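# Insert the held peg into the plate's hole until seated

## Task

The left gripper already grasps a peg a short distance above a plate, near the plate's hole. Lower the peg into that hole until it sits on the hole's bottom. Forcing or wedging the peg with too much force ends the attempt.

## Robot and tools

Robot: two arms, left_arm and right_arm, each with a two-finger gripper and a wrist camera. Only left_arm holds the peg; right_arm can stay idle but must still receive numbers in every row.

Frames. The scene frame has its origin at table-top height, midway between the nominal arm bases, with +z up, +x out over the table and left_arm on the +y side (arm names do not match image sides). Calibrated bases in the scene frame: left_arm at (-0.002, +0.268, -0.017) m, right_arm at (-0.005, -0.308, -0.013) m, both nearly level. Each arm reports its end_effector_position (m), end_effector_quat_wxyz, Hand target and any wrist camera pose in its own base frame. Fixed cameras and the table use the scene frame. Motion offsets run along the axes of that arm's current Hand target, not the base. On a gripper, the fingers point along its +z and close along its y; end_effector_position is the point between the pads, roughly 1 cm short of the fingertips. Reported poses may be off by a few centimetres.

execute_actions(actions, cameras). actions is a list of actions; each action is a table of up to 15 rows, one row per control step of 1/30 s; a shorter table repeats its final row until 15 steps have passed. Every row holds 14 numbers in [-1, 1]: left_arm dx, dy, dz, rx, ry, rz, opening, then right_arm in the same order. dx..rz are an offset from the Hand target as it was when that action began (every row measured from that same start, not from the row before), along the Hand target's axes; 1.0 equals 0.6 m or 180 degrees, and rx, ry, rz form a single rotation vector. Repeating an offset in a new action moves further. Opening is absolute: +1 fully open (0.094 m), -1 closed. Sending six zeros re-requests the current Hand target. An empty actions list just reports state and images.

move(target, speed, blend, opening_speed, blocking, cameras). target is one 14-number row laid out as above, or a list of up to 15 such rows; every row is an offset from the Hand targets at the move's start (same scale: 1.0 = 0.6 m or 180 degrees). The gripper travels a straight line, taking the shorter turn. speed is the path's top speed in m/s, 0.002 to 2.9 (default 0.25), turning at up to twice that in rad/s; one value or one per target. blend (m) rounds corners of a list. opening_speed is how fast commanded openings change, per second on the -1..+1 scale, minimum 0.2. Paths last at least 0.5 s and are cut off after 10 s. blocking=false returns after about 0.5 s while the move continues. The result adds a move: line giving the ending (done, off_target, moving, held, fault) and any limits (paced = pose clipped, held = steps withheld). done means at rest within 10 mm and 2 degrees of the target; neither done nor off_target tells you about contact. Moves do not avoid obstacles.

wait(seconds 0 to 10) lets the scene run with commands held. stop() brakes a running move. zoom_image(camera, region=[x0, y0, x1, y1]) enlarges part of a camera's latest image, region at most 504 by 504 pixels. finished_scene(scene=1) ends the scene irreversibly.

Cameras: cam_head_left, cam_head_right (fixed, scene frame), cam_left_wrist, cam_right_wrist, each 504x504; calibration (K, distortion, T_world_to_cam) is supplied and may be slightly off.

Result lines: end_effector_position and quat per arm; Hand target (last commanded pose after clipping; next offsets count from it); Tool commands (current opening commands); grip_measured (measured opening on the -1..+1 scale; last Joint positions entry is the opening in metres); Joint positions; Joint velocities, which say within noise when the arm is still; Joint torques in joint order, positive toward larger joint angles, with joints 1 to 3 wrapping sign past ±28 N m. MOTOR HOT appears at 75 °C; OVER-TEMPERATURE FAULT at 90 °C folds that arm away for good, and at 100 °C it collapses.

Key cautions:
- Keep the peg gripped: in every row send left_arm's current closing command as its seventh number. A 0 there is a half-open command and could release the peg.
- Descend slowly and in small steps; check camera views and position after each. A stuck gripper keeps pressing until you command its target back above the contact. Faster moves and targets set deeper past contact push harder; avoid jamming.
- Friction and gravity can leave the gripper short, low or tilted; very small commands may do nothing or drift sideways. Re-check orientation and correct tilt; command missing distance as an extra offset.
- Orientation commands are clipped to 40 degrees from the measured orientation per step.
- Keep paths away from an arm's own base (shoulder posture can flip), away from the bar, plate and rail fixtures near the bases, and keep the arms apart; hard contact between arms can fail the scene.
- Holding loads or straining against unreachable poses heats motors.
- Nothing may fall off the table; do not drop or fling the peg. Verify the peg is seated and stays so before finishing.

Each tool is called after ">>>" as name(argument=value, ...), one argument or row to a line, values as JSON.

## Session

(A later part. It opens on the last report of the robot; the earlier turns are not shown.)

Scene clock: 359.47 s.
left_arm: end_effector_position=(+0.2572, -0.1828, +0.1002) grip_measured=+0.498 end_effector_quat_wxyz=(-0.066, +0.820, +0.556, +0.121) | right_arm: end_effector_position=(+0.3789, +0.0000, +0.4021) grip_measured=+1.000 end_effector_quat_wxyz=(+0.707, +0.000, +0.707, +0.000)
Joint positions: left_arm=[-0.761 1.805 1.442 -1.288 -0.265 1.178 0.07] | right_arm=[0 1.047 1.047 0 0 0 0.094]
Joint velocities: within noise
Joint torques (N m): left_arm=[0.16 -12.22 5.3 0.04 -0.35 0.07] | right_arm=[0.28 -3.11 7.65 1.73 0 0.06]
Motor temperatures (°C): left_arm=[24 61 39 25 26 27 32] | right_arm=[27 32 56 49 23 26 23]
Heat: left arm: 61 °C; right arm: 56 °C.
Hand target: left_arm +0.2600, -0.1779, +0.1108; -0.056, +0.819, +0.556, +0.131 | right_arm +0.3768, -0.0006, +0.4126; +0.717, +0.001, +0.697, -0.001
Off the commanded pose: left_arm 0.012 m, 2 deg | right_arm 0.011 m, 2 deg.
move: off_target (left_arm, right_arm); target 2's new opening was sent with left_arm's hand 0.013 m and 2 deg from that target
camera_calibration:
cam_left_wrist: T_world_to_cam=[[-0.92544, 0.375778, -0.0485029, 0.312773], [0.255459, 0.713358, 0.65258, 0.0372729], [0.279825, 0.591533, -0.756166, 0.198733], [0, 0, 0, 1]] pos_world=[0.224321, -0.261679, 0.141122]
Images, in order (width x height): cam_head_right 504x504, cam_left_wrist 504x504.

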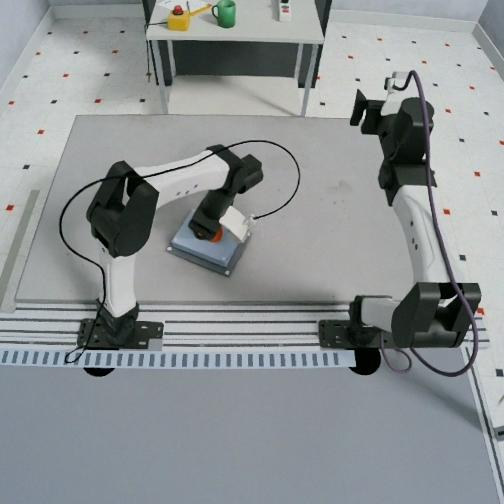

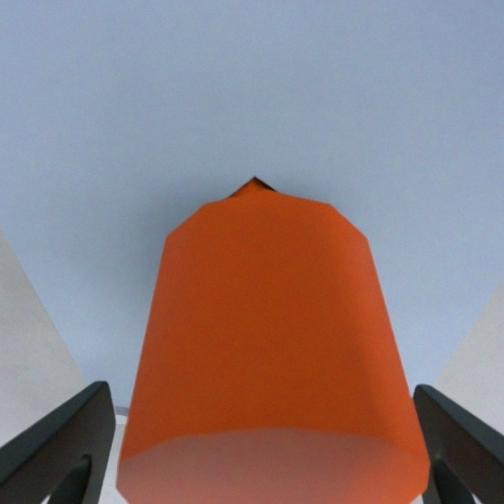

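>>> move(
  target=[
    [0,0,-0.004,0,0,0,0.9,0,0,0,0,0,0,1],
    [0,0,-0.17,0,0,0,0.9,0,0,0,0,0,0,1],
  ],
  speed=0.1,
  opening_speed=1.0,
)

>>> zoom_image(
  camera="cam_left_wrist",
  region=[100, 150, 400, 450],
)

>>> zoom_image(
  camera="cam_head_right",
  region=[155, 185, 255, 285],
)

Scene clock: 364.87 s.
left_arm: end_effector_position=(+0.2458, -0.2048, +0.1939) grip_measured=+0.898 end_effector_quat_wxyz=(-0.016, +0.827, +0.547, +0.132) | right_arm: end_effector_position=(+0.3789, +0.0000, +0.4021) grip_measured=+1.000 end_effector_quat_wxyz=(+0.707, +0.000, +0.707, +0.000)
Joint positions: left_arm=[-0.836 1.761 1.766 -1.567 -0.266 1.138 0.089] | right_arm=[0 1.047 1.047 0 0 0 0.094]
Joint velocities: within noise
Joint torques (N m): left_arm=[-0.87 -11.28 7.17 0.1 -0.33 -0.12] | right_arm=[0.27 -3.15 7.66 1.73 0.01 0.07]
Motor temperatures (°C): left_arm=[24 61 39 25 26 27 32] | right_arm=[27 31 56 49 23 26 23]
Heat: left arm: 61 °C; right arm: 56 °C.
Hand target: left_arm +0.2445, -0.2021, +0.2086; -0.056, +0.818, +0.557, +0.131 | right_arm +0.3768, -0.0006, +0.4126; +0.717, +0.001, +0.697, -0.001
Off the commanded pose: left_arm 0.015 m, 5 deg | right_arm 0.011 m, 2 deg.
joint sent to its limit (left arm) — joint 4 (wrist pitch), lower limit. The joint targets are off in orientation, not in position.
move: off_target (left_arm, right_arm)
camera_calibration:
cam_left_wrist: T_world_to_cam=[[-0.904748, 0.40222, -0.140178, 0.333142], [0.237029, 0.74886, 0.61889, 0.0131341], [0.353904, 0.526713, -0.772868, 0.257587], [0, 0, 0, 1]] pos_world=[0.207136, -0.279507, 0.237652]

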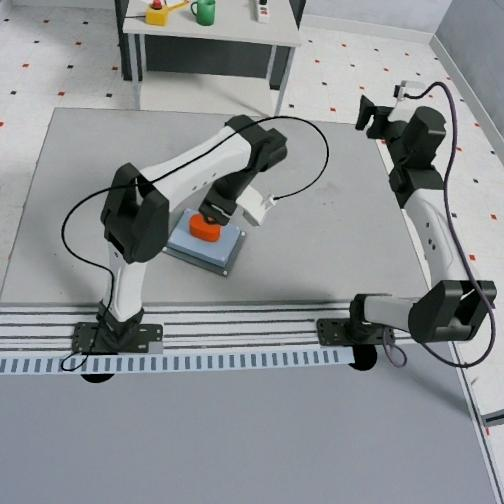

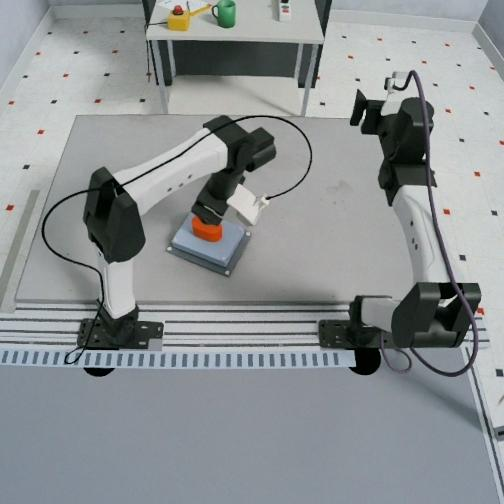

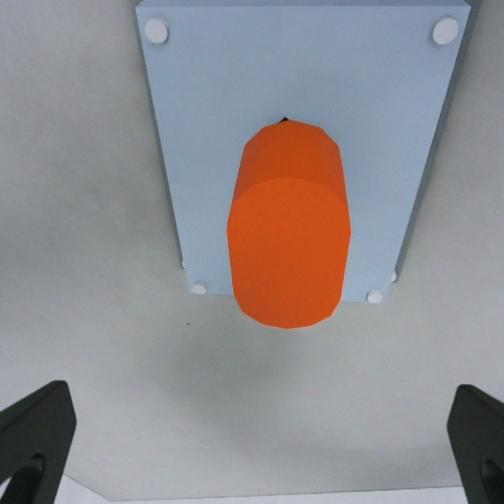

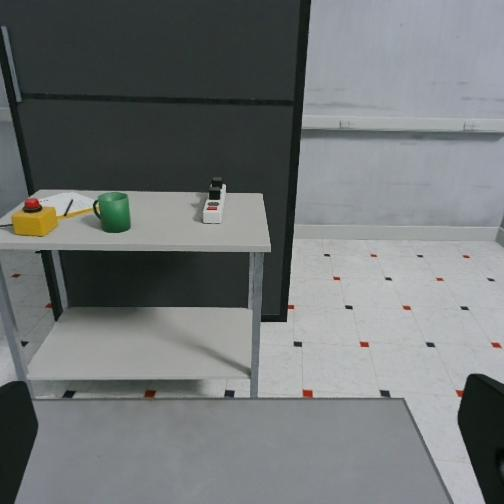

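Scaled by 1.680 from the camera's 504x504 image, which has a finer 720x720 frame.

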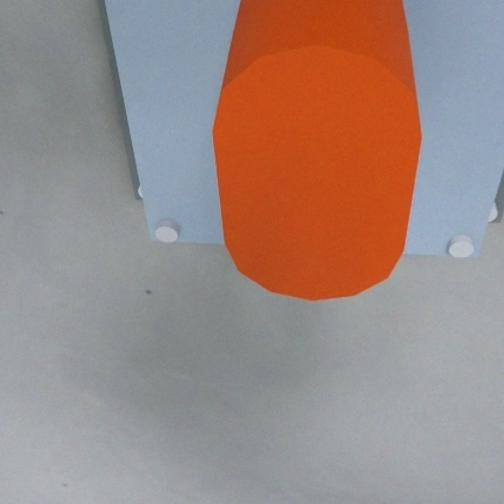

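Scaled by 5.040 from the camera's 504x504 image, which has a finer 720x720 frame.

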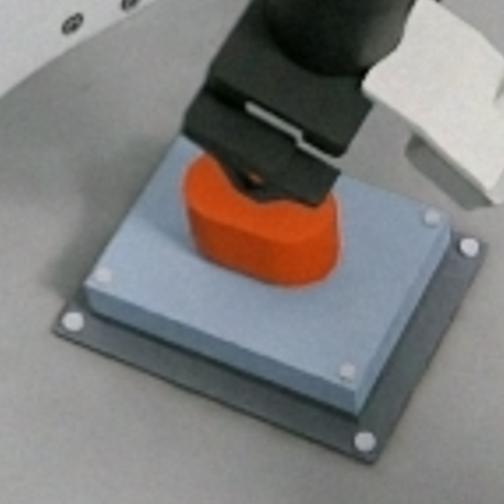

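>>> finished_scene(
)

The scene is finished: the task was done.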